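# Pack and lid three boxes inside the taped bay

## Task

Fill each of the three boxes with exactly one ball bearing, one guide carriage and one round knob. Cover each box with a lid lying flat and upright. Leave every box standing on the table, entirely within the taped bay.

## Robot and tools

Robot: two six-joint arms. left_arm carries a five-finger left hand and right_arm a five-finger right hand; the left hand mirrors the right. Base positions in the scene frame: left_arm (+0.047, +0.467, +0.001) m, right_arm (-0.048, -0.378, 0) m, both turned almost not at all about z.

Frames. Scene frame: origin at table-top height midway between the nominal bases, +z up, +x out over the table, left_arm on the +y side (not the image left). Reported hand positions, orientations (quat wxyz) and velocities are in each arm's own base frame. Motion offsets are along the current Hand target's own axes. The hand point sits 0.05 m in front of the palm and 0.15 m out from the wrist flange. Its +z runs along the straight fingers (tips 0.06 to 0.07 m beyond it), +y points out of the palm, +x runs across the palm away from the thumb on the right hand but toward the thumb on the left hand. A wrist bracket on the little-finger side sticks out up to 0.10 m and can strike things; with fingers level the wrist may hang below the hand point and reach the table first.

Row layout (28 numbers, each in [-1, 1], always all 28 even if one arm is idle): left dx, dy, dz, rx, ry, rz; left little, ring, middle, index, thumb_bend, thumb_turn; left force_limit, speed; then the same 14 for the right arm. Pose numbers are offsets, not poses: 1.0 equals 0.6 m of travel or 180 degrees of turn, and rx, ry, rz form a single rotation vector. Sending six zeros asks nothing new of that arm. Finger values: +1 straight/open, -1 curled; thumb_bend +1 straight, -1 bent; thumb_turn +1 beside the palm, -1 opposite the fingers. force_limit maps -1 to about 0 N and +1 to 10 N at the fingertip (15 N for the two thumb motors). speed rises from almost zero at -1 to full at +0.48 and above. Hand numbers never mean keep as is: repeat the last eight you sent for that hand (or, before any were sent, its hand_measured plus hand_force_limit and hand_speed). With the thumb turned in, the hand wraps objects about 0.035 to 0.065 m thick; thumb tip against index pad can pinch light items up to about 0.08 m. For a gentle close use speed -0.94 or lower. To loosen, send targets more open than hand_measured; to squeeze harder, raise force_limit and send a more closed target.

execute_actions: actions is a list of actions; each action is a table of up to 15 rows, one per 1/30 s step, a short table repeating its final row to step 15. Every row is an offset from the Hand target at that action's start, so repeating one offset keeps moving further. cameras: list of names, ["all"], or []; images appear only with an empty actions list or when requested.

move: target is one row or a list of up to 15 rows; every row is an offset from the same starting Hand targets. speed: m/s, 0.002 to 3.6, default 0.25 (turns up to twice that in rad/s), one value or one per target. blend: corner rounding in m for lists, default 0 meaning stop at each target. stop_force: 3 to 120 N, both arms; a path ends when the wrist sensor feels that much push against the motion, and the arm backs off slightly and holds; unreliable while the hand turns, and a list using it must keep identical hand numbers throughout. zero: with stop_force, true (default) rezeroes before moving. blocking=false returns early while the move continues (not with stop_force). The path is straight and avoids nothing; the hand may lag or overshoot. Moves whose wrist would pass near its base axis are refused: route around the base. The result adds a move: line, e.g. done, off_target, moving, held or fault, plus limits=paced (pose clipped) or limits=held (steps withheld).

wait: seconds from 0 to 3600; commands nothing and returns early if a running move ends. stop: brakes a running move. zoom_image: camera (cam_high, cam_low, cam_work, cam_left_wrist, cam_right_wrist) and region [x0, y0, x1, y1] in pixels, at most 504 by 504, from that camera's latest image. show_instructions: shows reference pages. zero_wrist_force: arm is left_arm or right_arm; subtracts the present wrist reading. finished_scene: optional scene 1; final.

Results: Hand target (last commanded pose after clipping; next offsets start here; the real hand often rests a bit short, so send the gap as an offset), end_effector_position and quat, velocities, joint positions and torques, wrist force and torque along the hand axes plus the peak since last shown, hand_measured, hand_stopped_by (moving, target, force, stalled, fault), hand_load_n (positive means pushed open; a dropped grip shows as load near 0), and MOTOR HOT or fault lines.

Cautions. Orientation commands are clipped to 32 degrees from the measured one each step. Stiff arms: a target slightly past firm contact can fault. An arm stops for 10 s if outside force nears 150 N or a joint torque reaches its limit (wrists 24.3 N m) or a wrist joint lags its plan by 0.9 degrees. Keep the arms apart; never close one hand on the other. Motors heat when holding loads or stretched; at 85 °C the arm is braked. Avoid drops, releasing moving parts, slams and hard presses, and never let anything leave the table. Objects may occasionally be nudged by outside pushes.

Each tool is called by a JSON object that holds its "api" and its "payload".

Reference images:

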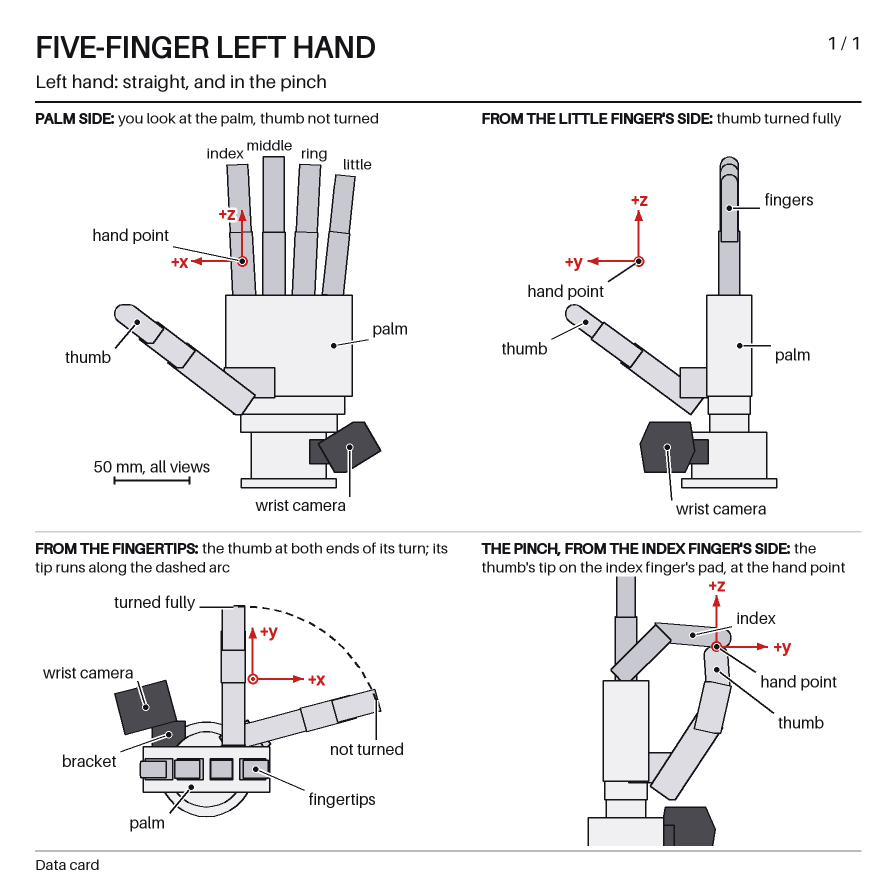

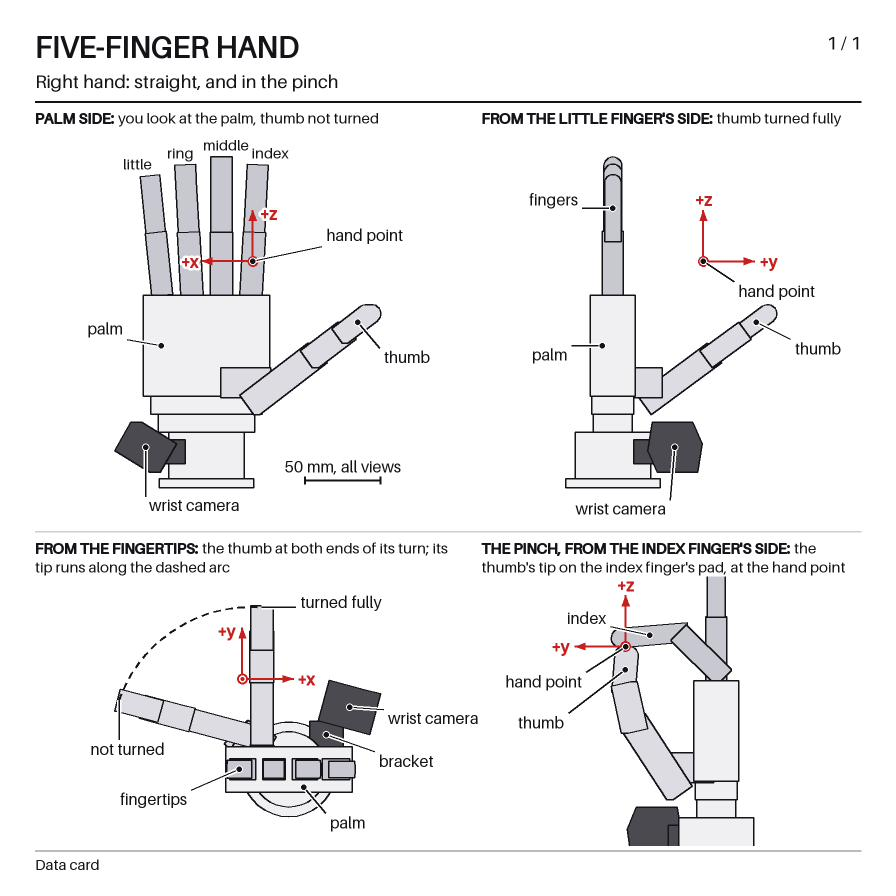

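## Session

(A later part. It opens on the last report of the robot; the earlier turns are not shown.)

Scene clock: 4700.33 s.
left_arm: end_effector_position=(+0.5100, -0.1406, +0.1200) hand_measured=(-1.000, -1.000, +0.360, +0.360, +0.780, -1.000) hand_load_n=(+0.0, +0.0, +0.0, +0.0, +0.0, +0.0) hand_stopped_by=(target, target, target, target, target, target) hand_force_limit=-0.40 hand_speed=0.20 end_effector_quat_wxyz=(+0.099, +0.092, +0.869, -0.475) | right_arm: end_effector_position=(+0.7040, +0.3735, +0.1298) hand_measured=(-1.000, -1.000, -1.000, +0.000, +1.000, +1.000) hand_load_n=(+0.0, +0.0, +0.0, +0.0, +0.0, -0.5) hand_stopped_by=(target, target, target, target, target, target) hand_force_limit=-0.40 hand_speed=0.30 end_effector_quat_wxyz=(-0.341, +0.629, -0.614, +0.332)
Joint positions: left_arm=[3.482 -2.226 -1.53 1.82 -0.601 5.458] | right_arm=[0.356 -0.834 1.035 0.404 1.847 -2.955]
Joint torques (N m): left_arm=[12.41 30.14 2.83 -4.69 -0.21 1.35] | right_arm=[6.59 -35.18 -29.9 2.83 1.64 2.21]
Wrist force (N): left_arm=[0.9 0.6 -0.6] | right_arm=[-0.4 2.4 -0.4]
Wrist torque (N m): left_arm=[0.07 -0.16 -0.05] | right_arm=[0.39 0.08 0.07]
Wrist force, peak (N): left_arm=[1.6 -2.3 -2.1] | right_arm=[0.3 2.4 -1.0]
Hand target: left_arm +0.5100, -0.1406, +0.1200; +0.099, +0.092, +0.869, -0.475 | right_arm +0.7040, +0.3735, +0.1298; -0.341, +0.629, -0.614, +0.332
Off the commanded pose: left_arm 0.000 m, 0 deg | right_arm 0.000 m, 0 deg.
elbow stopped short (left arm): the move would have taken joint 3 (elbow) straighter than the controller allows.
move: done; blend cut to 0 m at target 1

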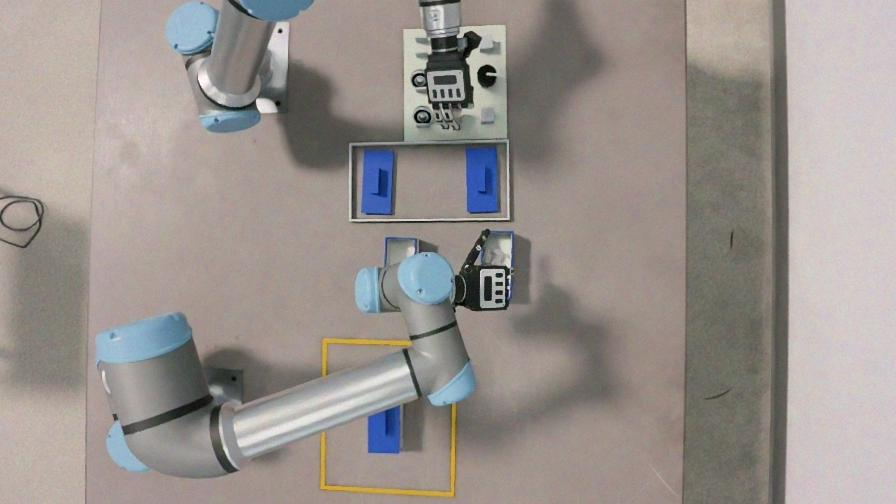

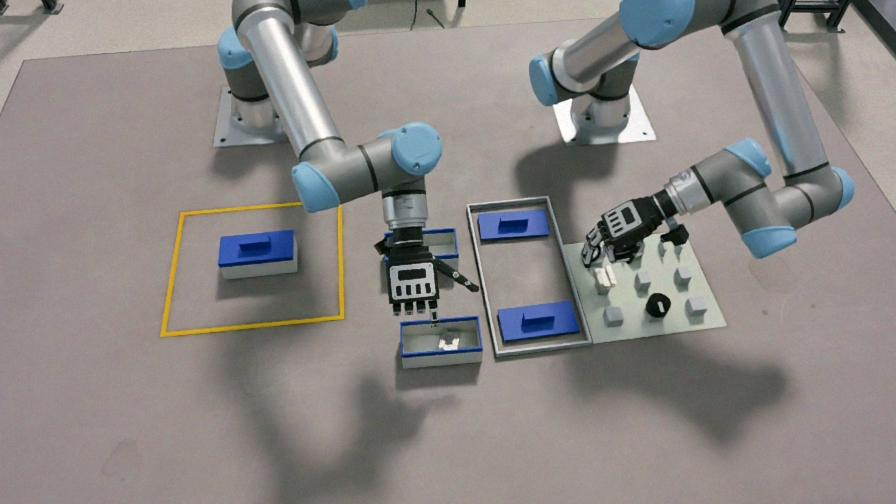

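{"api": "move", "payload": {"target": [[0.0188,0.102,0.0654,0,0,0,-1,-1,0.36,0.36,0.78,-1,-0.4,0.2,0,0.1392,0.0908,0,0,0,-1,-1,-1,0,1,1,-0.4,0.3],[0.0188,0.102,0.0654,0,0,0,-1,-1,0.36,0.36,0.78,-1,-0.4,0.2,-0.0443,0.1392,0.0908,0,0,0,-1,-1,-1,0,1,1,-0.4,0.3]], "speed": [0.06,0.03], "stop_force": 5, "cameras": ["cam_high","cam_work"]}}

{"api": "zoom_image", "payload": {"camera": "cam_high", "region": [400, 20, 520, 140]}}

{"api": "zoom_image", "payload": {"camera": "cam_high", "region": [440, 210, 560, 330]}}

{"api": "zoom_image", "payload": {"camera": "cam_work", "region": [370, 250, 500, 380]}}

{"api": "zoom_image", "payload": {"camera": "cam_work", "region": [560, 190, 740, 340]}}

Scene clock: 4745.83 s.
left_arm: end_effector_position=(+0.5180, -0.1405, +0.0468) hand_measured=(-1.000, -1.000, +0.360, +0.360, +0.780, -1.000) hand_load_n=(+0.0, +0.0, +0.0, +0.0, +0.0, +0.0) hand_stopped_by=(target, target, target, target, target, target) hand_force_limit=-0.40 hand_speed=0.20 end_effector_quat_wxyz=(+0.099, +0.092, +0.869, -0.475) | right_arm: end_effector_position=(+0.7038, +0.3735, +0.0363) hand_measured=(-1.000, -1.000, -1.000, +0.000, +1.000, +1.000) hand_load_n=(+0.0, +0.0, +0.0, +0.0, +0.0, +0.0) hand_stopped_by=(target, target, target, target, target, target) hand_force_limit=-0.40 hand_speed=0.30 end_effector_quat_wxyz=(-0.340, +0.629, -0.615, +0.332)
Joint positions: left_arm=[3.477 -2.349 -1.532 1.952 -0.599 5.449] | right_arm=[0.356 -0.762 1.155 0.212 1.847 -2.955]
Joint torques (N m): left_arm=[-14.24 32.32 23.71 -0.73 2.86 -1.15] | right_arm=[-3.7 -62.88 -29.45 2.65 0.21 -0.3]
Wrist force (N): left_arm=[0.6 0.4 -0.7] | right_arm=[-0.8 2.1 -0.6]
Wrist torque (N m): left_arm=[0.05 -0.12 0.13] | right_arm=[0.45 0.19 0.04]
Wrist force, peak (N): left_arm=[0.9 0.8 -1.0] | right_arm=[4.5 -29.9 -10.7]
Hand target: left_arm +0.5180, -0.1405, +0.0468; +0.099, +0.092, +0.869, -0.475 | right_arm +0.7038, +0.3735, +0.0363; -0.340, +0.629, -0.615, +0.332 (not the last commanded pose)
Off the commanded pose: left_arm 0.000 m, 0 deg | right_arm 0.027 m, 0 deg.
move: contact (right_arm)

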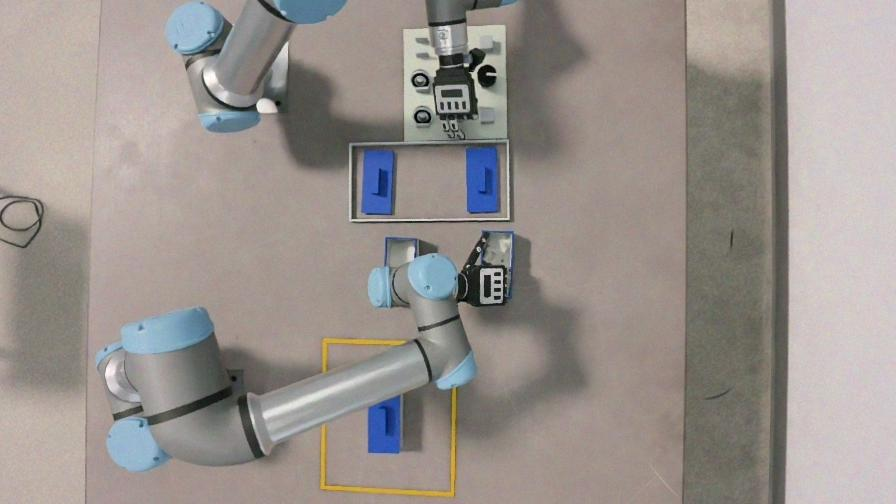

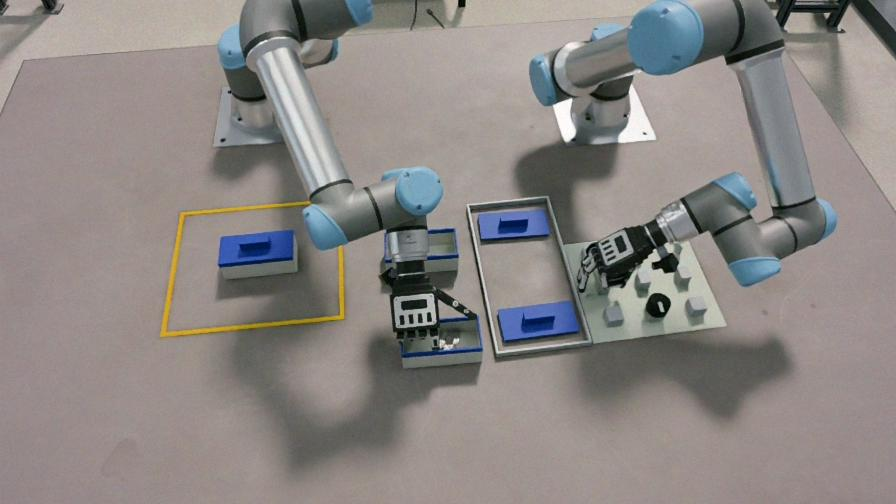

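Scaled by 4.200 from the camera's image (finer frame: 1280x720).

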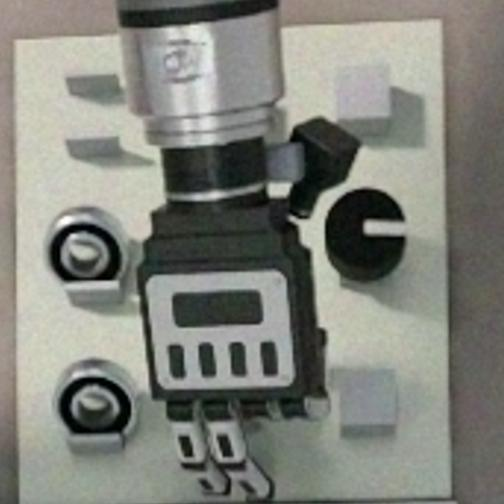

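Scaled by 4.200 from the camera's image (finer frame: 1280x720).

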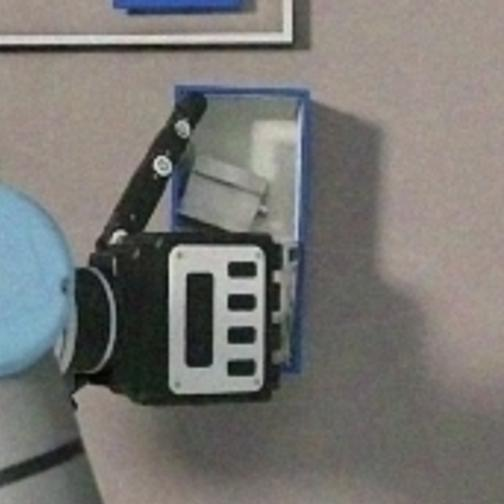

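Scaled by 3.877 from the camera's image (finer frame: 1280x720).

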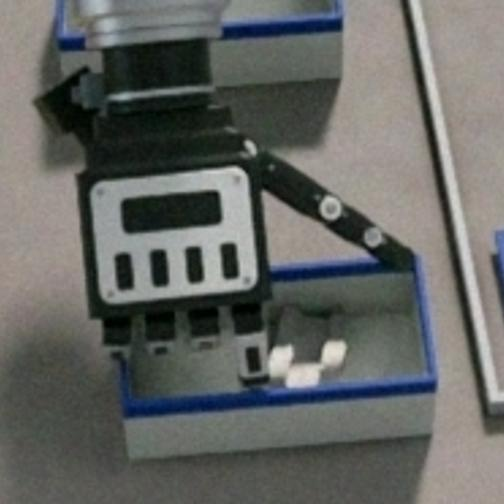

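Scaled by 2.800 from the camera's image (finer frame: 1280x720).

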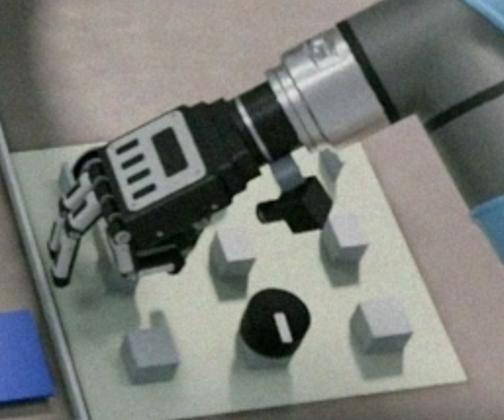

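{"api": "move", "payload": {"target": [0.008,-0.0022,-0.0006,0,0,0,-1,-1,0.36,0.36,0.6,-1,-0.4,-0.5,0,-0.0837,-0.0546,0,0,0,-1,-1,-1,0,1,1,-0.4,0.3], "speed": 0.12}}

{"api": "execute_actions", "payload": {"actions": [[[0,0,0,0,0,0,-1,-1,-0.2,-0.2,0.6,-1,-0.4,-0.85,0,0,0,0,0,0,1,1,1,0,1,1,-0.4,0.5]],[[0,0,0,0,0,0,-1,-1,-0.2,-0.2,0.6,-1,-0.4,-0.85,0,0,0,0,0,0,1,1,1,0,1,1,-0.4,0.5]]]}}

Scene clock: 4789.50 s.
left_arm: end_effector_position=(+0.5130, -0.1406, +0.0468) hand_measured=(-1.000, -1.000, +0.360, +0.360, +0.600, -1.000) hand_load_n=(+0.0, +0.0, +0.0, +0.0, +0.0, +0.0) hand_stopped_by=(target, target, target, target, target, target) hand_force_limit=-0.40 hand_speed=-0.50 end_effector_quat_wxyz=(+0.099, +0.092, +0.869, -0.475) | right_arm: end_effector_position=(+0.7039, +0.3735, +0.0961) hand_measured=(-1.000, -1.000, -1.000, +0.000, +1.000, +1.000) hand_load_n=(+0.0, +0.0, +0.0, +0.0, +0.0, +0.0) hand_stopped_by=(target, target, target, target, target, target) hand_force_limit=-0.40 hand_speed=0.30 end_effector_quat_wxyz=(-0.340, +0.629, -0.614, +0.332)
Joint positions: left_arm=[3.48 -2.341 -1.551 1.958 -0.601 5.455] | right_arm=[0.356 -0.813 1.086 0.332 1.847 -2.955]
Joint torques (N m): left_arm=[13.99 60.74 0.49 -0.87 -0.49 1.49] | right_arm=[-6.24 -63.17 -29.35 2.88 1.06 1.38]
Wrist force (N): left_arm=[0.8 0.7 -1.1] | right_arm=[-0.7 2.4 -0.5]
Wrist torque (N m): left_arm=[0.09 -0.18 -0.02] | right_arm=[0.44 0.17 0.06]
Wrist force, peak (N): left_arm=[1.0 0.8 -1.0] | right_arm=[-0.9 3.1 -0.1]
Hand target: left_arm +0.5130, -0.1406, +0.0468; +0.099, +0.092, +0.869, -0.475 | right_arm +0.7039, +0.3735, +0.0963; -0.340, +0.629, -0.615, +0.332
Off the commanded pose: left_arm 0.000 m, 0 deg | right_arm 0.000 m, 0 deg.
move: done

Scene clock: 4790.80 s.
left_arm: end_effector_position=(+0.5130, -0.1405, +0.0468) hand_measured=(-1.000, -1.000, -0.042, -0.068, +0.602, -1.000) hand_load_n=(+0.0, +0.0, +2.0, +4.0, +5.0, -0.5) hand_stopped_by=(target, target, force, force, target, target) hand_force_limit=-0.40 hand_speed=-0.85 end_effector_quat_wxyz=(+0.099, +0.092, +0.869, -0.475) | right_arm: end_effector_position=(+0.7039, +0.3735, +0.0963) hand_measured=(+1.000, +1.000, +1.000, +0.000, +1.000, +1.000) hand_load_n=(+0.0, +0.0, +0.0, +0.0, +0.0, +0.0) hand_stopped_by=(target, target, target, target, target, target) hand_force_limit=-0.40 hand_speed=0.50 end_effector_quat_wxyz=(-0.340, +0.629, -0.615, +0.332)
Joint positions: left_arm=[3.48 -2.341 -1.551 1.958 -0.601 5.455] | right_arm=[0.356 -0.813 1.086 0.332 1.847 -2.955]
Joint torques (N m): left_arm=[12.26 58.8 1.46 -1.24 -0.01 1.41] | right_arm=[-6.69 -61.75 -28.98 2.3 1.36 1.65]
Wrist force (N): left_arm=[0.8 1.4 -0.2] | right_arm=[-0.6 2.5 -0.5]
Wrist torque (N m): left_arm=[0.10 -0.11 -0.05] | right_arm=[0.43 0.16 0.07]
Wrist force, peak (N): left_arm=[0.9 2.0 -0.3] | right_arm=[-0.8 2.8 -0.6]
Hand target: left_arm +0.5130, -0.1406, +0.0468; +0.099, +0.092, +0.869, -0.475 | right_arm +0.7039, +0.3735, +0.0963; -0.340, +0.629, -0.615, +0.332
Off the commanded pose: left_arm 0.000 m, 0 deg | right_arm 0.000 m, 0 deg.
Step readings (end_effector_position of left_arm | right_arm):
0: (+0.5130, -0.1406, +0.0468) | (+0.7039, +0.3735, +0.0961)
1: (+0.5130, -0.1406, +0.0468) | (+0.7039, +0.3735, +0.0962)
2: (+0.5130, -0.1406, +0.0468) | (+0.7039, +0.3735, +0.0962)
4: (+0.5130, -0.1406, +0.0468) | (+0.7039, +0.3735, +0.0963)
8: (+0.5130, -0.1406, +0.0468) | (+0.7039, +0.3735, +0.0963)
15: (+0.5130, -0.1406, +0.0468) | (+0.7039, +0.3735, +0.0963)
16: (+0.5130, -0.1406, +0.0468) | (+0.7039, +0.3735, +0.0963)
17: (+0.5130, -0.1406, +0.0468) | (+0.7039, +0.3735, +0.0963)
19: (+0.5130, -0.1406, +0.0468) | (+0.7039, +0.3735, +0.0963)
23: (+0.5130, -0.1406, +0.0468) | (+0.7039, +0.3735, +0.0963)
30: (+0.5130, -0.1406, +0.0468) | (+0.7039, +0.3735, +0.0963)

{"api": "move", "payload": {"target": [[-0.0453,-0.1415,-0.0923,0,0,0,-1,-1,-0.2,-0.2,0.6,-1,-0.4,-0.85,0,0.0921,0.0601,0,0,0,1,1,1,0,1,1,-0.4,0.5],[-0.0453,-0.1415,-0.0923,0,0,0,-1,-1,-0.2,-0.2,0.6,-1,-0.4,-0.85,-0.0443,0.0921,0.0601,0,0,0,1,1,1,0,1,1,-0.4,0.5]], "speed": [0.08,0.03], "stop_force": 5, "cameras": ["cam_high","cam_work"]}}

{"api": "zoom_image", "payload": {"camera": "cam_high", "region": [440, 210, 560, 330]}}

{"api": "zoom_image", "payload": {"camera": "cam_work", "region": [370, 250, 500, 380]}}

{"api": "zoom_image", "payload": {"camera": "cam_work", "region": [560, 190, 740, 340]}}

Scene clock: 4808.40 s.
left_arm: end_effector_position=(+0.5129, -0.1407, +0.1518) hand_measured=(-1.000, -1.000, -0.042, -0.068, +0.602, -1.000) hand_load_n=(+0.0, +0.0, +2.0, +4.0, +5.5, -0.5) hand_stopped_by=(target, target, force, force, target, target) hand_force_limit=-0.40 hand_speed=-0.85 end_effector_quat_wxyz=(+0.099, +0.092, +0.869, -0.475) | right_arm: end_effector_position=(+0.7032, +0.4001, +0.0303) hand_measured=(+1.000, +1.000, +1.000, +0.000, +1.000, +1.000) hand_load_n=(+0.0, +0.0, +0.0, +0.0, +0.0, +0.0) hand_stopped_by=(target, target, target, target, target, target) hand_force_limit=-0.40 hand_speed=0.50 end_effector_quat_wxyz=(-0.340, +0.629, -0.615, +0.332)
Joint positions: left_arm=[3.48 -2.191 -1.494 1.753 -0.6 5.455] | right_arm=[0.396 -0.719 1.093 0.238 1.88 -2.931]
Joint torques (N m): left_arm=[11.91 57.69 25.17 -4.74 -0.37 1.45] | right_arm=[8.26 -36.98 -28.02 2.87 1.48 2.06]
Wrist force (N): left_arm=[0.8 1.4 0.1] | right_arm=[0.1 0.6 -1.4]
Wrist torque (N m): left_arm=[0.09 -0.10 -0.05] | right_arm=[0.29 0.08 0.17]
Wrist force, peak (N): left_arm=[1.1 2.3 0.0] | right_arm=[-0.5 3.1 -0.3]
Hand target: left_arm +0.5129, -0.1407, +0.1518; +0.099, +0.092, +0.869, -0.475 | right_arm +0.7032, +0.4001, +0.0303; -0.340, +0.629, -0.615, +0.332
Off the commanded pose: left_arm 0.000 m, 0 deg | right_arm 0.000 m, 0 deg.
move: done

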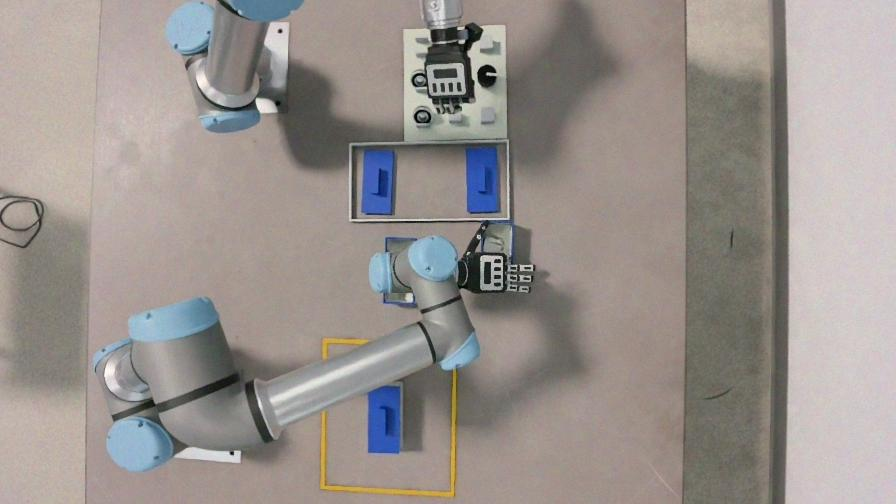

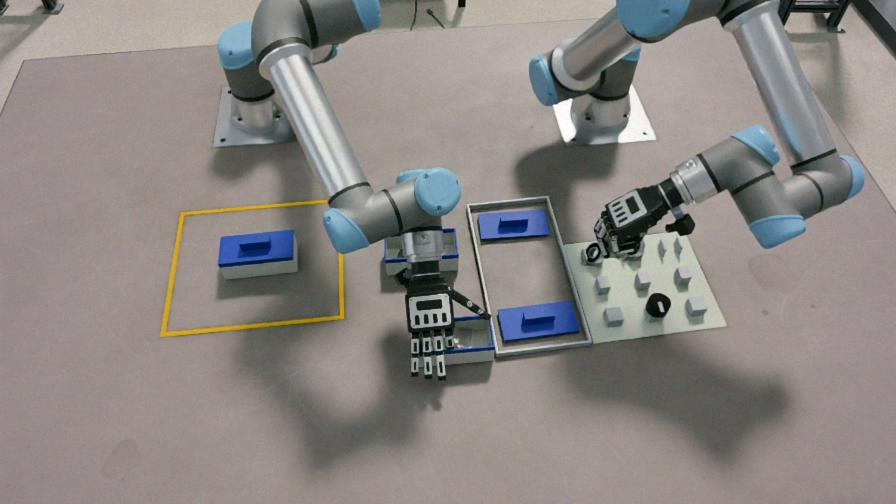

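Scaled by 4.200 from the camera's image (finer frame: 1280x720).

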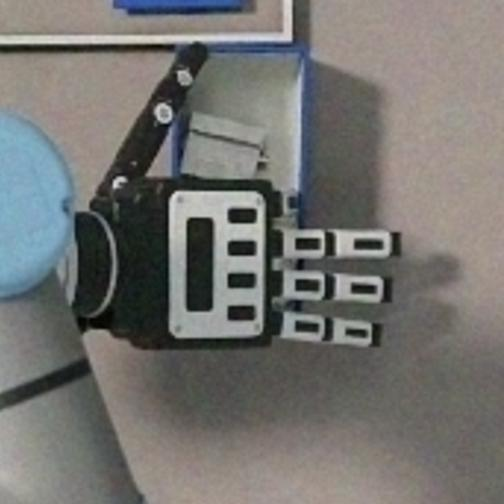

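Scaled by 3.877 from the camera's image (finer frame: 1280x720).

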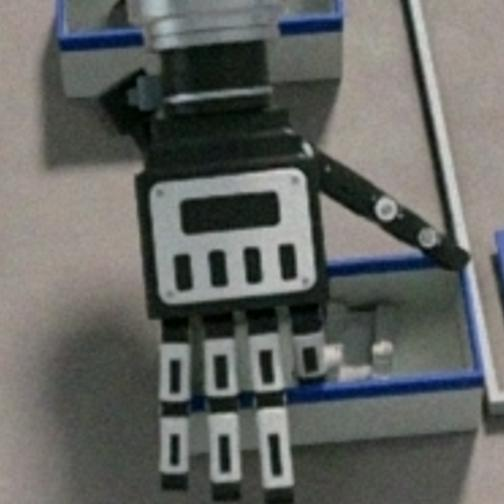

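Scaled by 2.800 from the camera's image (finer frame: 1280x720).

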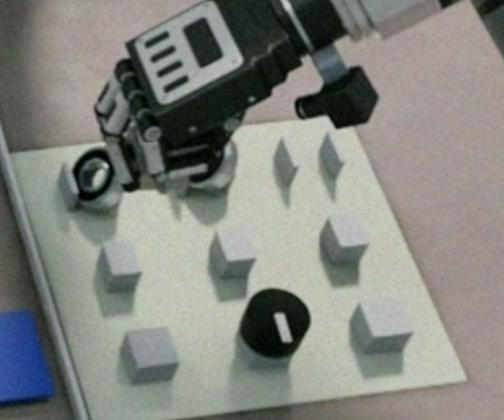

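{"api": "move", "payload": {"target": [0,0,0,0,0,0,-1,-1,-0.2,-0.2,0.6,-1,-0.4,-0.85,-0.0217,0.0015,0.001,0,0,0,1,1,1,0,1,1,-0.4,0.5], "speed": 0.03, "stop_force": 6, "cameras": ["cam_high"]}}

{"api": "zoom_image", "payload": {"camera": "cam_high", "region": [440, 190, 560, 310]}}

Scene clock: 4830.57 s.
left_arm: end_effector_position=(+0.5129, -0.1407, +0.1518) hand_measured=(-1.000, -1.000, -0.042, -0.068, +0.602, -1.000) hand_load_n=(+0.0, +0.0, +2.0, +3.5, +5.5, -1.0) hand_stopped_by=(target, target, force, force, target, target) hand_force_limit=-0.40 hand_speed=-0.85 end_effector_quat_wxyz=(+0.099, +0.092, +0.869, -0.475) | right_arm: end_effector_position=(+0.7030, +0.4074, +0.0297) hand_measured=(+1.000, +1.000, +1.000, +0.000, +1.000, +1.000) hand_load_n=(+0.0, +0.0, +0.0, +0.0, -1.5, +0.0) hand_stopped_by=(target, target, target, target, target, target) hand_force_limit=-0.40 hand_speed=0.50 end_effector_quat_wxyz=(-0.341, +0.629, -0.614, +0.332)
Joint positions: left_arm=[3.48 -2.191 -1.494 1.753 -0.6 5.455] | right_arm=[0.407 -0.708 1.074 0.248 1.889 -2.925]
Joint torques (N m): left_arm=[12.87 59.36 25.57 -4.99 -0.2 1.28] | right_arm=[-4.16 -61.15 -9.3 -1.87 -1.85 -2.28]
Wrist force (N): left_arm=[0.7 1.3 -0.1] | right_arm=[2.7 -2.7 -2.6]
Wrist torque (N m): left_arm=[0.10 -0.10 -0.05] | right_arm=[0.18 -0.12 0.40]
Wrist force, peak (N): left_arm=[0.9 1.6 0.0] | right_arm=[12.6 -8.4 -9.8]
Hand target: left_arm +0.5129, -0.1407, +0.1518; +0.099, +0.092, +0.869, -0.475 | right_arm +0.7030, +0.4074, +0.0297; -0.341, +0.629, -0.614, +0.332 (not the last commanded pose)
Off the commanded pose: left_arm 0.000 m, 0 deg | right_arm 0.006 m, 0 deg.
move: contact (right_arm)

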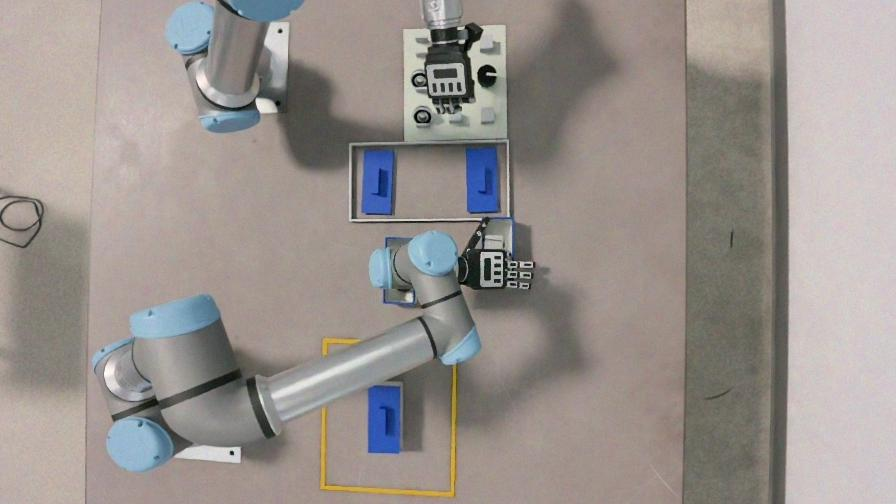

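Scaled by 4.200 from the camera's image (finer frame: 1280x720).

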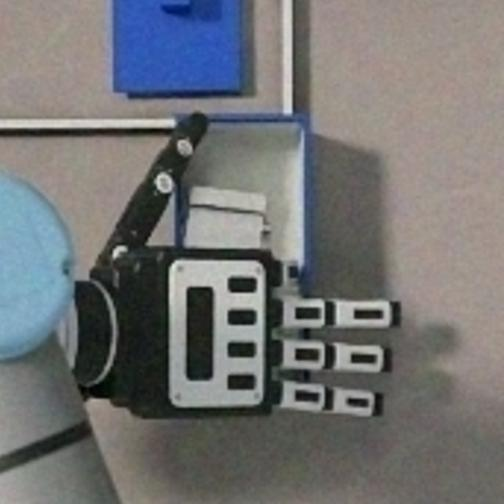

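{"api": "execute_actions", "payload": {"actions": [[[0,0,0,0,0,0,-1,-1,-0.2,-0.2,0.6,-1,-0.4,-0.85,0,0,0,0,0,0,1,1,1,0,-1,1,-0.4,0.4]]]}}

{"api": "move", "payload": {"target": [0,0,0,0,0,0,-1,-1,-0.2,-0.2,0.6,-1,-0.4,-0.85,-0.0395,0.0,0.0,0,0,0,1,1,1,0,-1,1,-0.4,0.4], "speed": 0.03, "stop_force": 6, "cameras": ["cam_high"]}}

{"api": "zoom_image", "payload": {"camera": "cam_high", "region": [440, 190, 560, 310]}}

Scene clock: 4868.53 s.
left_arm: end_effector_position=(+0.5129, -0.1407, +0.1518) hand_measured=(-1.000, -1.000, -0.042, -0.068, +0.602, -1.000) hand_load_n=(+0.0, +0.5, +2.0, +3.5, +5.5, -1.0) hand_stopped_by=(target, target, force, force, target, target) hand_force_limit=-0.40 hand_speed=-0.85 end_effector_quat_wxyz=(+0.099, +0.092, +0.869, -0.475) | right_arm: end_effector_position=(+0.7030, +0.4074, +0.0297) hand_measured=(+1.000, +1.000, +1.000, +0.000, -0.580, +1.000) hand_load_n=(+0.0, +0.0, +0.0, +2.0, +8.5, -1.0) hand_stopped_by=(target, target, target, target, force, target) hand_force_limit=-0.40 hand_speed=0.40 end_effector_quat_wxyz=(-0.340, +0.629, -0.614, +0.332)
Joint positions: left_arm=[3.48 -2.191 -1.494 1.753 -0.6 5.455] | right_arm=[0.407 -0.708 1.074 0.248 1.889 -2.925]
Joint torques (N m): left_arm=[11.7 58.39 25.18 -5.16 -0.27 1.28] | right_arm=[-3.62 -59.67 -20.39 -1.84 1.23 -0.06]
Wrist force (N): left_arm=[0.8 1.3 -0.3] | right_arm=[-0.7 2.5 -0.4]
Wrist torque (N m): left_arm=[0.11 -0.11 -0.05] | right_arm=[0.41 0.15 0.10]
Wrist force, peak (N): left_arm=[1.1 1.5 -0.3] | right_arm=[2.5 -2.8 -2.6]
Hand target: left_arm +0.5129, -0.1407, +0.1518; +0.099, +0.092, +0.869, -0.475 | right_arm +0.7030, +0.4074, +0.0297; -0.341, +0.629, -0.614, +0.332
Off the commanded pose: left_arm 0.000 m, 0 deg | right_arm 0.000 m, 0 deg.
Step readings (end_effector_position of left_arm | right_arm):
0: (+0.5129, -0.1407, +0.1518) | (+0.7030, +0.4074, +0.0297)
1: (+0.5129, -0.1407, +0.1518) | (+0.7030, +0.4074, +0.0297)
2: (+0.5129, -0.1407, +0.1518) | (+0.7030, +0.4074, +0.0297)
4: (+0.5129, -0.1407, +0.1518) | (+0.7030, +0.4074, +0.0297)
8: (+0.5129, -0.1407, +0.1518) | (+0.7030, +0.4074, +0.0297)
15: (+0.5129, -0.1407, +0.1518) | (+0.7030, +0.4074, +0.0297)

Scene clock: 4870.40 s.
left_arm: end_effector_position=(+0.5129, -0.1407, +0.1518) hand_measured=(-1.000, -1.000, -0.042, -0.068, +0.602, -1.000) hand_load_n=(+0.0, +0.0, +2.0, +4.0, +5.0, -1.0) hand_stopped_by=(target, target, force, force, target, target) hand_force_limit=-0.40 hand_speed=-0.85 end_effector_quat_wxyz=(+0.099, +0.092, +0.869, -0.475) | right_arm: end_effector_position=(+0.7025, +0.4311, +0.0297) hand_measured=(+1.000, +1.000, +1.000, +0.000, -0.580, +1.000) hand_load_n=(-0.5, +0.0, +0.0, +2.0, +8.5, -1.5) hand_stopped_by=(target, target, target, target, force, target) hand_force_limit=-0.40 hand_speed=0.40 end_effector_quat_wxyz=(-0.341, +0.629, -0.614, +0.332)
Joint positions: left_arm=[3.48 -2.191 -1.494 1.753 -0.6 5.455] | right_arm=[0.441 -0.671 1.005 0.287 1.917 -2.904]
Joint torques (N m): left_arm=[13.15 58.49 27.16 -4.81 -0.21 1.47] | right_arm=[7.49 -39.08 -29.3 2.73 1.61 2.16]
Wrist force (N): left_arm=[0.9 1.2 -0.2] | right_arm=[0.1 2.3 -0.3]
Wrist torque (N m): left_arm=[0.09 -0.11 -0.04] | right_arm=[0.39 0.09 0.08]
Wrist force, peak (N): left_arm=[0.9 1.6 -0.3] | right_arm=[-0.8 2.9 -0.3]
Hand target: left_arm +0.5129, -0.1407, +0.1518; +0.099, +0.092, +0.869, -0.475 | right_arm +0.7025, +0.4311, +0.0297; -0.341, +0.629, -0.614, +0.332
Off the commanded pose: left_arm 0.000 m, 0 deg | right_arm 0.000 m, 0 deg.
move: done

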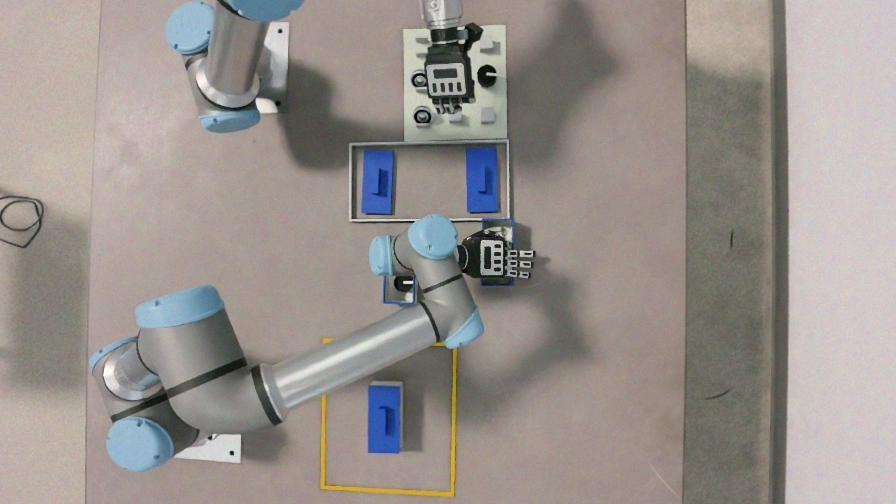

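Scaled by 4.200 from the camera's image (finer frame: 1280x720).

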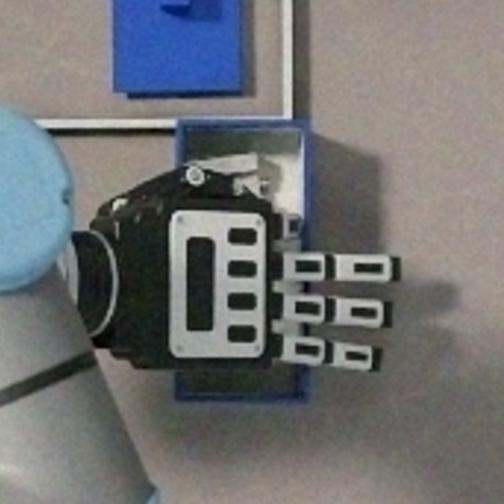

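{"api": "move", "payload": {"target": [[0,0,0,0,0,0,-1,-1,-0.2,-0.2,0.6,-1,-0.4,-0.85,0.0067,-0.1674,-0.1092,0,0,0,1,1,1,0,-1,1,-0.4,0.4],[0.1495,-0.2934,0.471,0,0,0,-1,-1,-0.2,-0.2,0.6,-1,-0.4,-0.85,0.7518,0.0872,-0.6057,0,0,0,-1,-1,0.3,0.3,0.6,-1,-0.4,0.3]], "speed": [0.2,0.4], "blend": [0.02,0], "cameras": ["cam_high","cam_work","cam_low"]}}

{"api": "zoom_image", "payload": {"camera": "cam_high", "region": [450, 200, 550, 300]}}

{"api": "zoom_image", "payload": {"camera": "cam_high", "region": [370, 220, 450, 320]}}

{"api": "zoom_image", "payload": {"camera": "cam_work", "region": [370, 190, 500, 320]}}

Scene clock: 4933.97 s.
left_arm: end_effector_position=(+0.4056, -0.4670, +0.1213) hand_measured=(-1.000, -1.000, -0.042, -0.068, +0.602, -1.000) hand_load_n=(+0.0, +0.0, +2.0, +4.0, +5.5, -0.5) hand_stopped_by=(target, target, force, force, target, target) hand_force_limit=-0.40 hand_speed=-0.85 end_effector_quat_wxyz=(+0.099, +0.092, +0.869, -0.475) | right_arm: end_effector_position=(+0.3805, -0.0278, +0.1847) hand_measured=(-1.000, -1.000, +0.300, +0.300, +0.600, -1.000) hand_load_n=(+0.0, +0.0, +0.0, +0.0, +0.0, +0.0) hand_stopped_by=(target, target, target, target, target, target) hand_force_limit=-0.40 hand_speed=0.30 end_effector_quat_wxyz=(-0.341, +0.629, -0.614, +0.332)
Joint positions: left_arm=[2.787 -2.066 -1.521 2.63 -0.703 4.278] | right_arm=[-0.97 -1.869 2.214 0.53 0.793 -3.84]
Joint torques (N m): left_arm=[-15.35 55.08 26.01 0.51 -0.38 -1.44] | right_arm=[-6.64 7.66 -9.73 3.62 -2.18 -1.99]
Wrist force (N): left_arm=[1.0 0.9 -0.4] | right_arm=[-0.8 2.3 -0.6]
Wrist torque (N m): left_arm=[0.07 -0.16 0.10] | right_arm=[0.42 0.15 0.15]
Wrist force, peak (N): left_arm=[0.6 2.0 -1.0] | right_arm=[-0.6 3.6 0.2]
Hand target: left_arm +0.4056, -0.4670, +0.1213; +0.099, +0.092, +0.869, -0.475 | right_arm +0.3805, -0.0278, +0.1847; -0.341, +0.629, -0.614, +0.332
Off the commanded pose: left_arm 0.000 m, 0 deg | right_arm 0.000 m, 0 deg.
move: done
Images, in order (width x height): cam_high 896x504, cam_low 896x504, cam_work 896x504.

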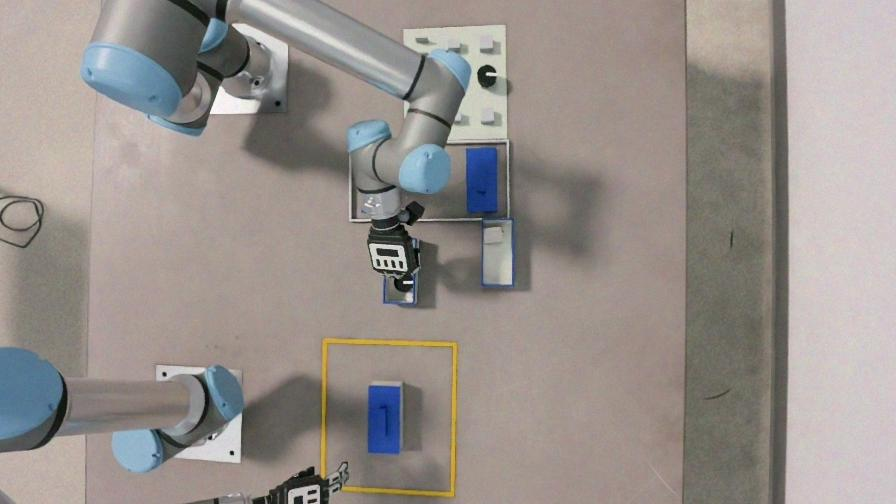

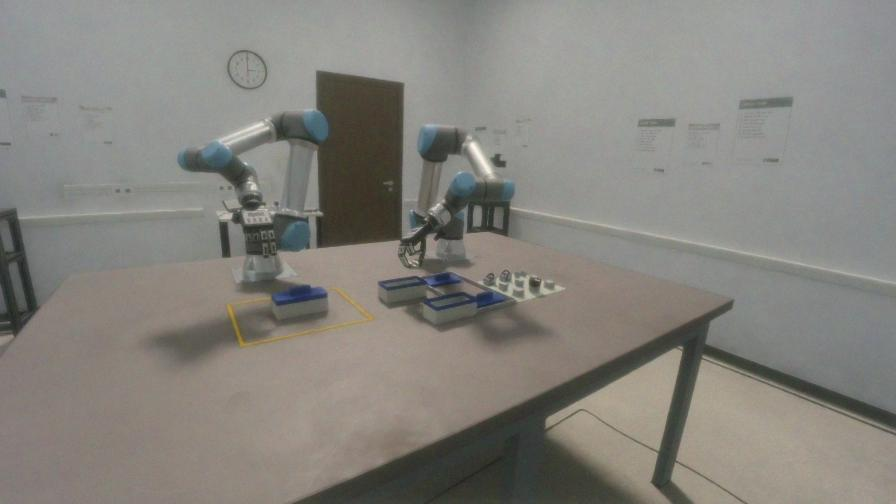

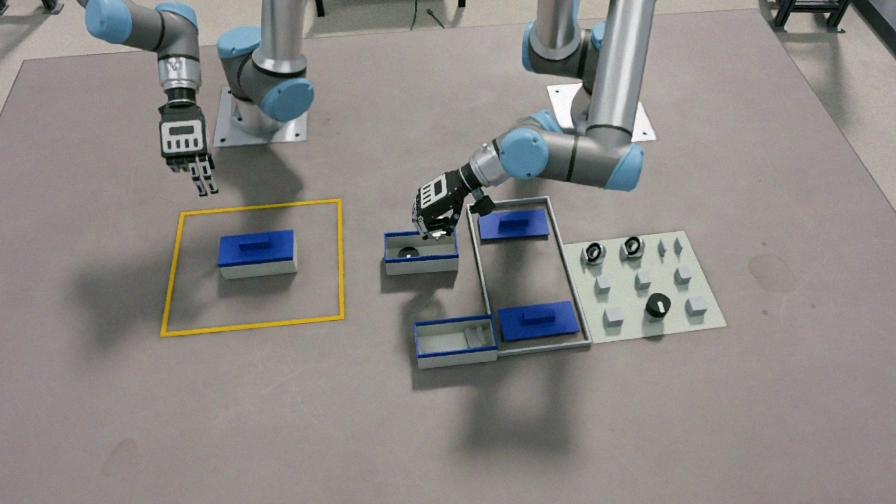

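Scaled by 5.040 from the camera's image (finer frame: 1280x720).

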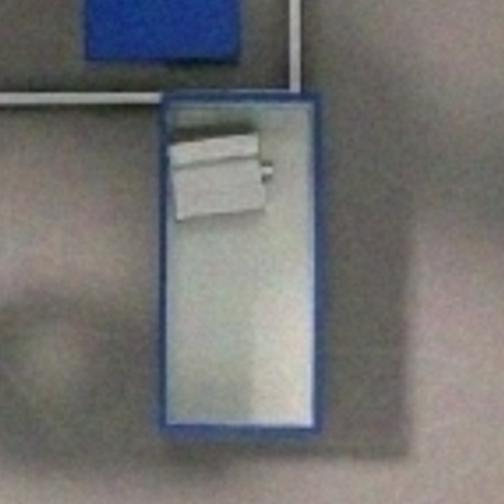

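Scaled by 5.040 from the camera's image (finer frame: 1280x720).

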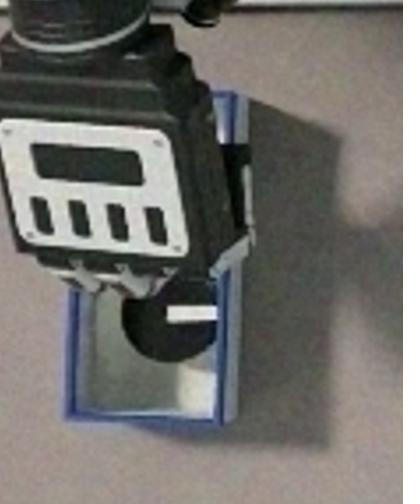

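Scaled by 3.877 from the camera's image (finer frame: 1280x720).

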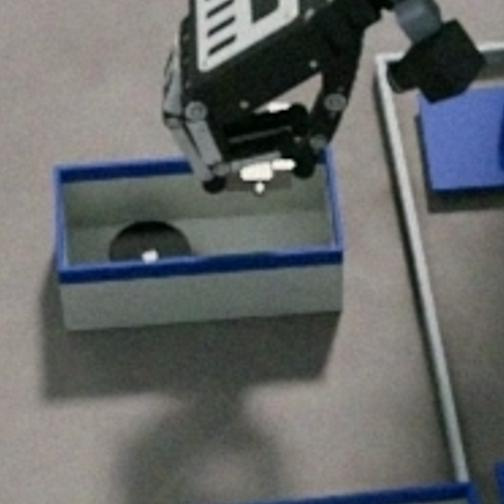

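{"api": "move", "payload": {"target": [[0.0297,0.1036,0.0674,0,0,0,-1,-1,-0.2,-0.2,0.6,-1,-0.4,-0.85,0,0,0,0,0,0,-1,-1,0.3,0.3,0.6,-1,-0.4,0.3],[0.0373,0.1236,0.0943,0,0,0,-1,-1,-0.2,-0.2,0.6,-1,-0.4,-0.85,0,0,0,0,0,0,-1,-1,0.3,0.3,0.6,-1,-0.4,0.3]], "speed": [0.07,0.02], "stop_force": 6, "cameras": ["cam_high","cam_work"]}}

{"api": "zoom_image", "payload": {"camera": "cam_high", "region": [370, 220, 450, 320]}}

{"api": "zoom_image", "payload": {"camera": "cam_work", "region": [370, 190, 500, 320]}}

Scene clock: 4960.50 s.
left_arm: end_effector_position=(+0.4078, -0.4735, +0.0267) hand_measured=(-1.000, -1.000, -0.042, -0.068, +0.602, -1.000) hand_load_n=(+0.0, +0.0, +3.5, +2.0, +5.0, +0.0) hand_stopped_by=(target, target, force, force, target, target) hand_force_limit=-0.40 hand_speed=-0.85 end_effector_quat_wxyz=(+0.099, +0.092, +0.869, -0.475) | right_arm: end_effector_position=(+0.3805, -0.0278, +0.1847) hand_measured=(-1.000, -1.000, +0.300, +0.300, +0.600, -1.000) hand_load_n=(+0.0, +0.0, +0.0, +0.0, +0.0, +0.0) hand_stopped_by=(target, target, target, target, target, target) hand_force_limit=-0.40 hand_speed=0.30 end_effector_quat_wxyz=(-0.341, +0.629, -0.614, +0.332)
Joint positions: left_arm=[2.776 -2.19 -1.593 2.837 -0.71 4.264] | right_arm=[-0.97 -1.869 2.214 0.53 0.793 -3.84]
Joint torques (N m): left_arm=[12.84 55.91 1.86 -3.03 1.17 0.98] | right_arm=[-4.88 5.78 -11.09 2.81 -1.6 -0.81]
Wrist force (N): left_arm=[0.8 -3.9 -2.1] | right_arm=[-0.6 2.6 -0.4]
Wrist torque (N m): left_arm=[-0.12 -0.17 0.30] | right_arm=[0.45 0.12 0.17]
Wrist force, peak (N): left_arm=[-1.8 -9.5 -4.4] | right_arm=[-0.9 2.6 -0.5]
Hand target: left_arm +0.4078, -0.4735, +0.0267; +0.099, +0.092, +0.869, -0.475 (not the last commanded pose) | right_arm +0.3805, -0.0278, +0.1847; -0.341, +0.629, -0.614, +0.332
Off the commanded pose: left_arm 0.001 m, 0 deg | right_arm 0.000 m, 0 deg.
move: contact (left_arm); path passed 1 of 2 targets

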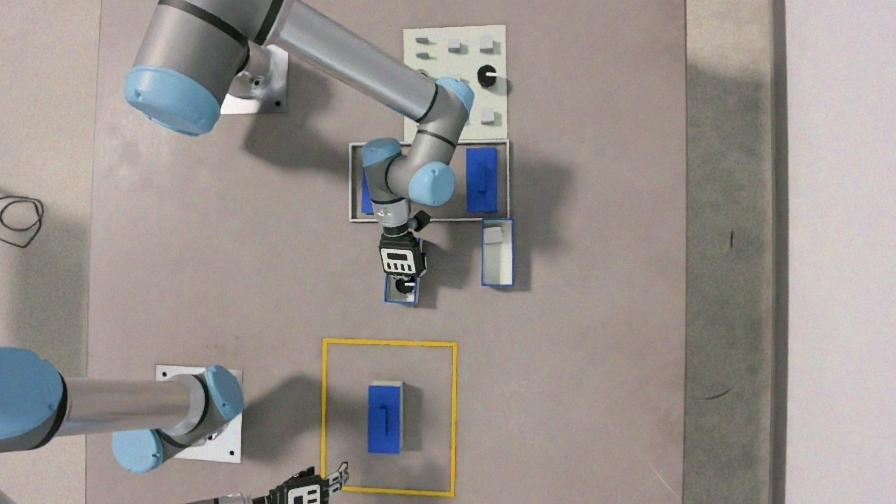

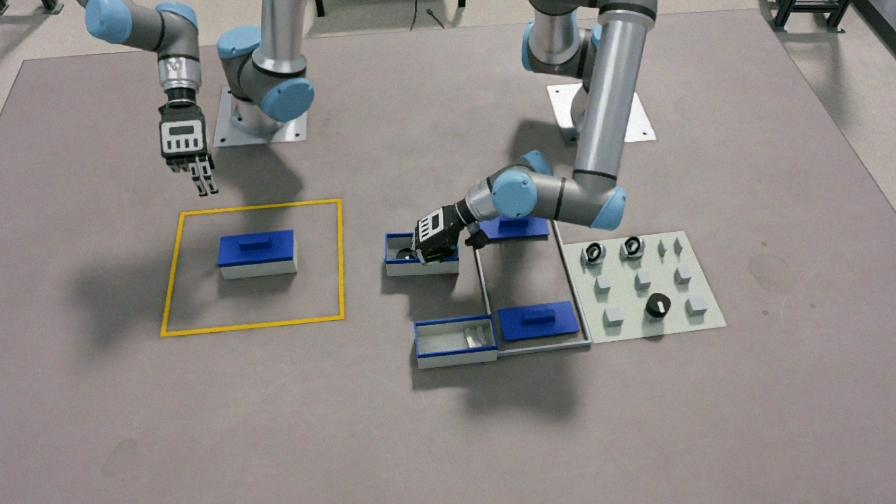

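Scaled by 5.040 from the camera's image (finer frame: 1280x720).

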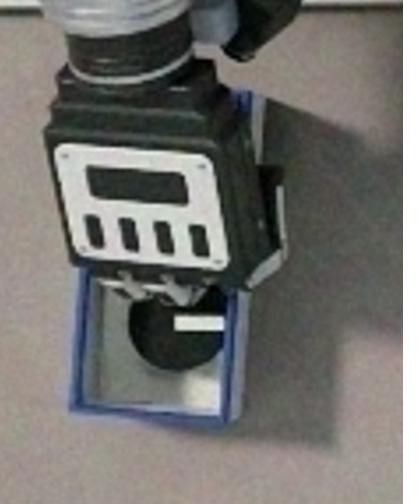

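Scaled by 3.877 from the camera's image (finer frame: 1280x720).

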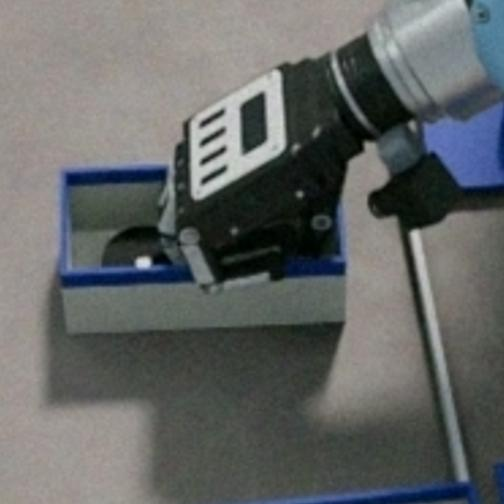

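{"api": "execute_actions", "payload": {"actions": [[[0,0,0,0,0,0,-1,-1,0.1,0.1,0.7,-1,-0.4,-0.6,0,0,0,0,0,0,-1,-1,0.3,0.3,0.6,-1,-0.4,0.3]]]}}

Scene clock: 4967.23 s.
left_arm: end_effector_position=(+0.4078, -0.4735, +0.0267) hand_measured=(-1.000, -1.000, +0.100, +0.100, +0.700, -1.000) hand_load_n=(+0.0, +0.0, +0.0, +0.0, +0.0, +0.0) hand_stopped_by=(target, target, target, target, target, target) hand_force_limit=-0.40 hand_speed=-0.60 end_effector_quat_wxyz=(+0.099, +0.092, +0.869, -0.475) | right_arm: end_effector_position=(+0.3805, -0.0278, +0.1847) hand_measured=(-1.000, -1.000, +0.300, +0.300, +0.600, -1.000) hand_load_n=(+0.0, +0.0, +0.0, +0.0, +0.0, +0.0) hand_stopped_by=(target, target, target, target, target, target) hand_force_limit=-0.40 hand_speed=0.30 end_effector_quat_wxyz=(-0.341, +0.629, -0.614, +0.332)
Joint positions: left_arm=[2.776 -2.19 -1.593 2.837 -0.71 4.264] | right_arm=[-0.97 -1.869 2.214 0.53 0.793 -3.84]
Joint torques (N m): left_arm=[12.3 54.23 3.08 -0.27 1.12 1.06] | right_arm=[-3.59 5.42 -10.9 2.33 -1.24 -0.41]
Wrist force (N): left_arm=[0.0 -5.6 -2.1] | right_arm=[-0.7 2.5 -0.6]
Wrist torque (N m): left_arm=[-0.22 -0.13 0.32] | right_arm=[0.46 0.14 0.17]
Wrist force, peak (N): left_arm=[0.1 -6.1 -2.1] | right_arm=[-0.7 2.8 -0.3]
Hand target: left_arm +0.4078, -0.4735, +0.0267; +0.099, +0.092, +0.869, -0.475 | right_arm +0.3805, -0.0278, +0.1847; -0.341, +0.629, -0.614, +0.332
Off the commanded pose: left_arm 0.000 m, 0 deg | right_arm 0.000 m, 0 deg.
Step readings (end_effector_position of left_arm | right_arm):
0: (+0.4078, -0.4735, +0.0267) | (+0.3805, -0.0278, +0.1847)
1: (+0.4078, -0.4735, +0.0267) | (+0.3805, -0.0278, +0.1847)
2: (+0.4078, -0.4735, +0.0267) | (+0.3805, -0.0278, +0.1847)
4: (+0.4078, -0.4735, +0.0267) | (+0.3805, -0.0278, +0.1847)
8: (+0.4078, -0.4735, +0.0267) | (+0.3805, -0.0278, +0.1847)
15: (+0.4078, -0.4735, +0.0267) | (+0.3805, -0.0278, +0.1847)


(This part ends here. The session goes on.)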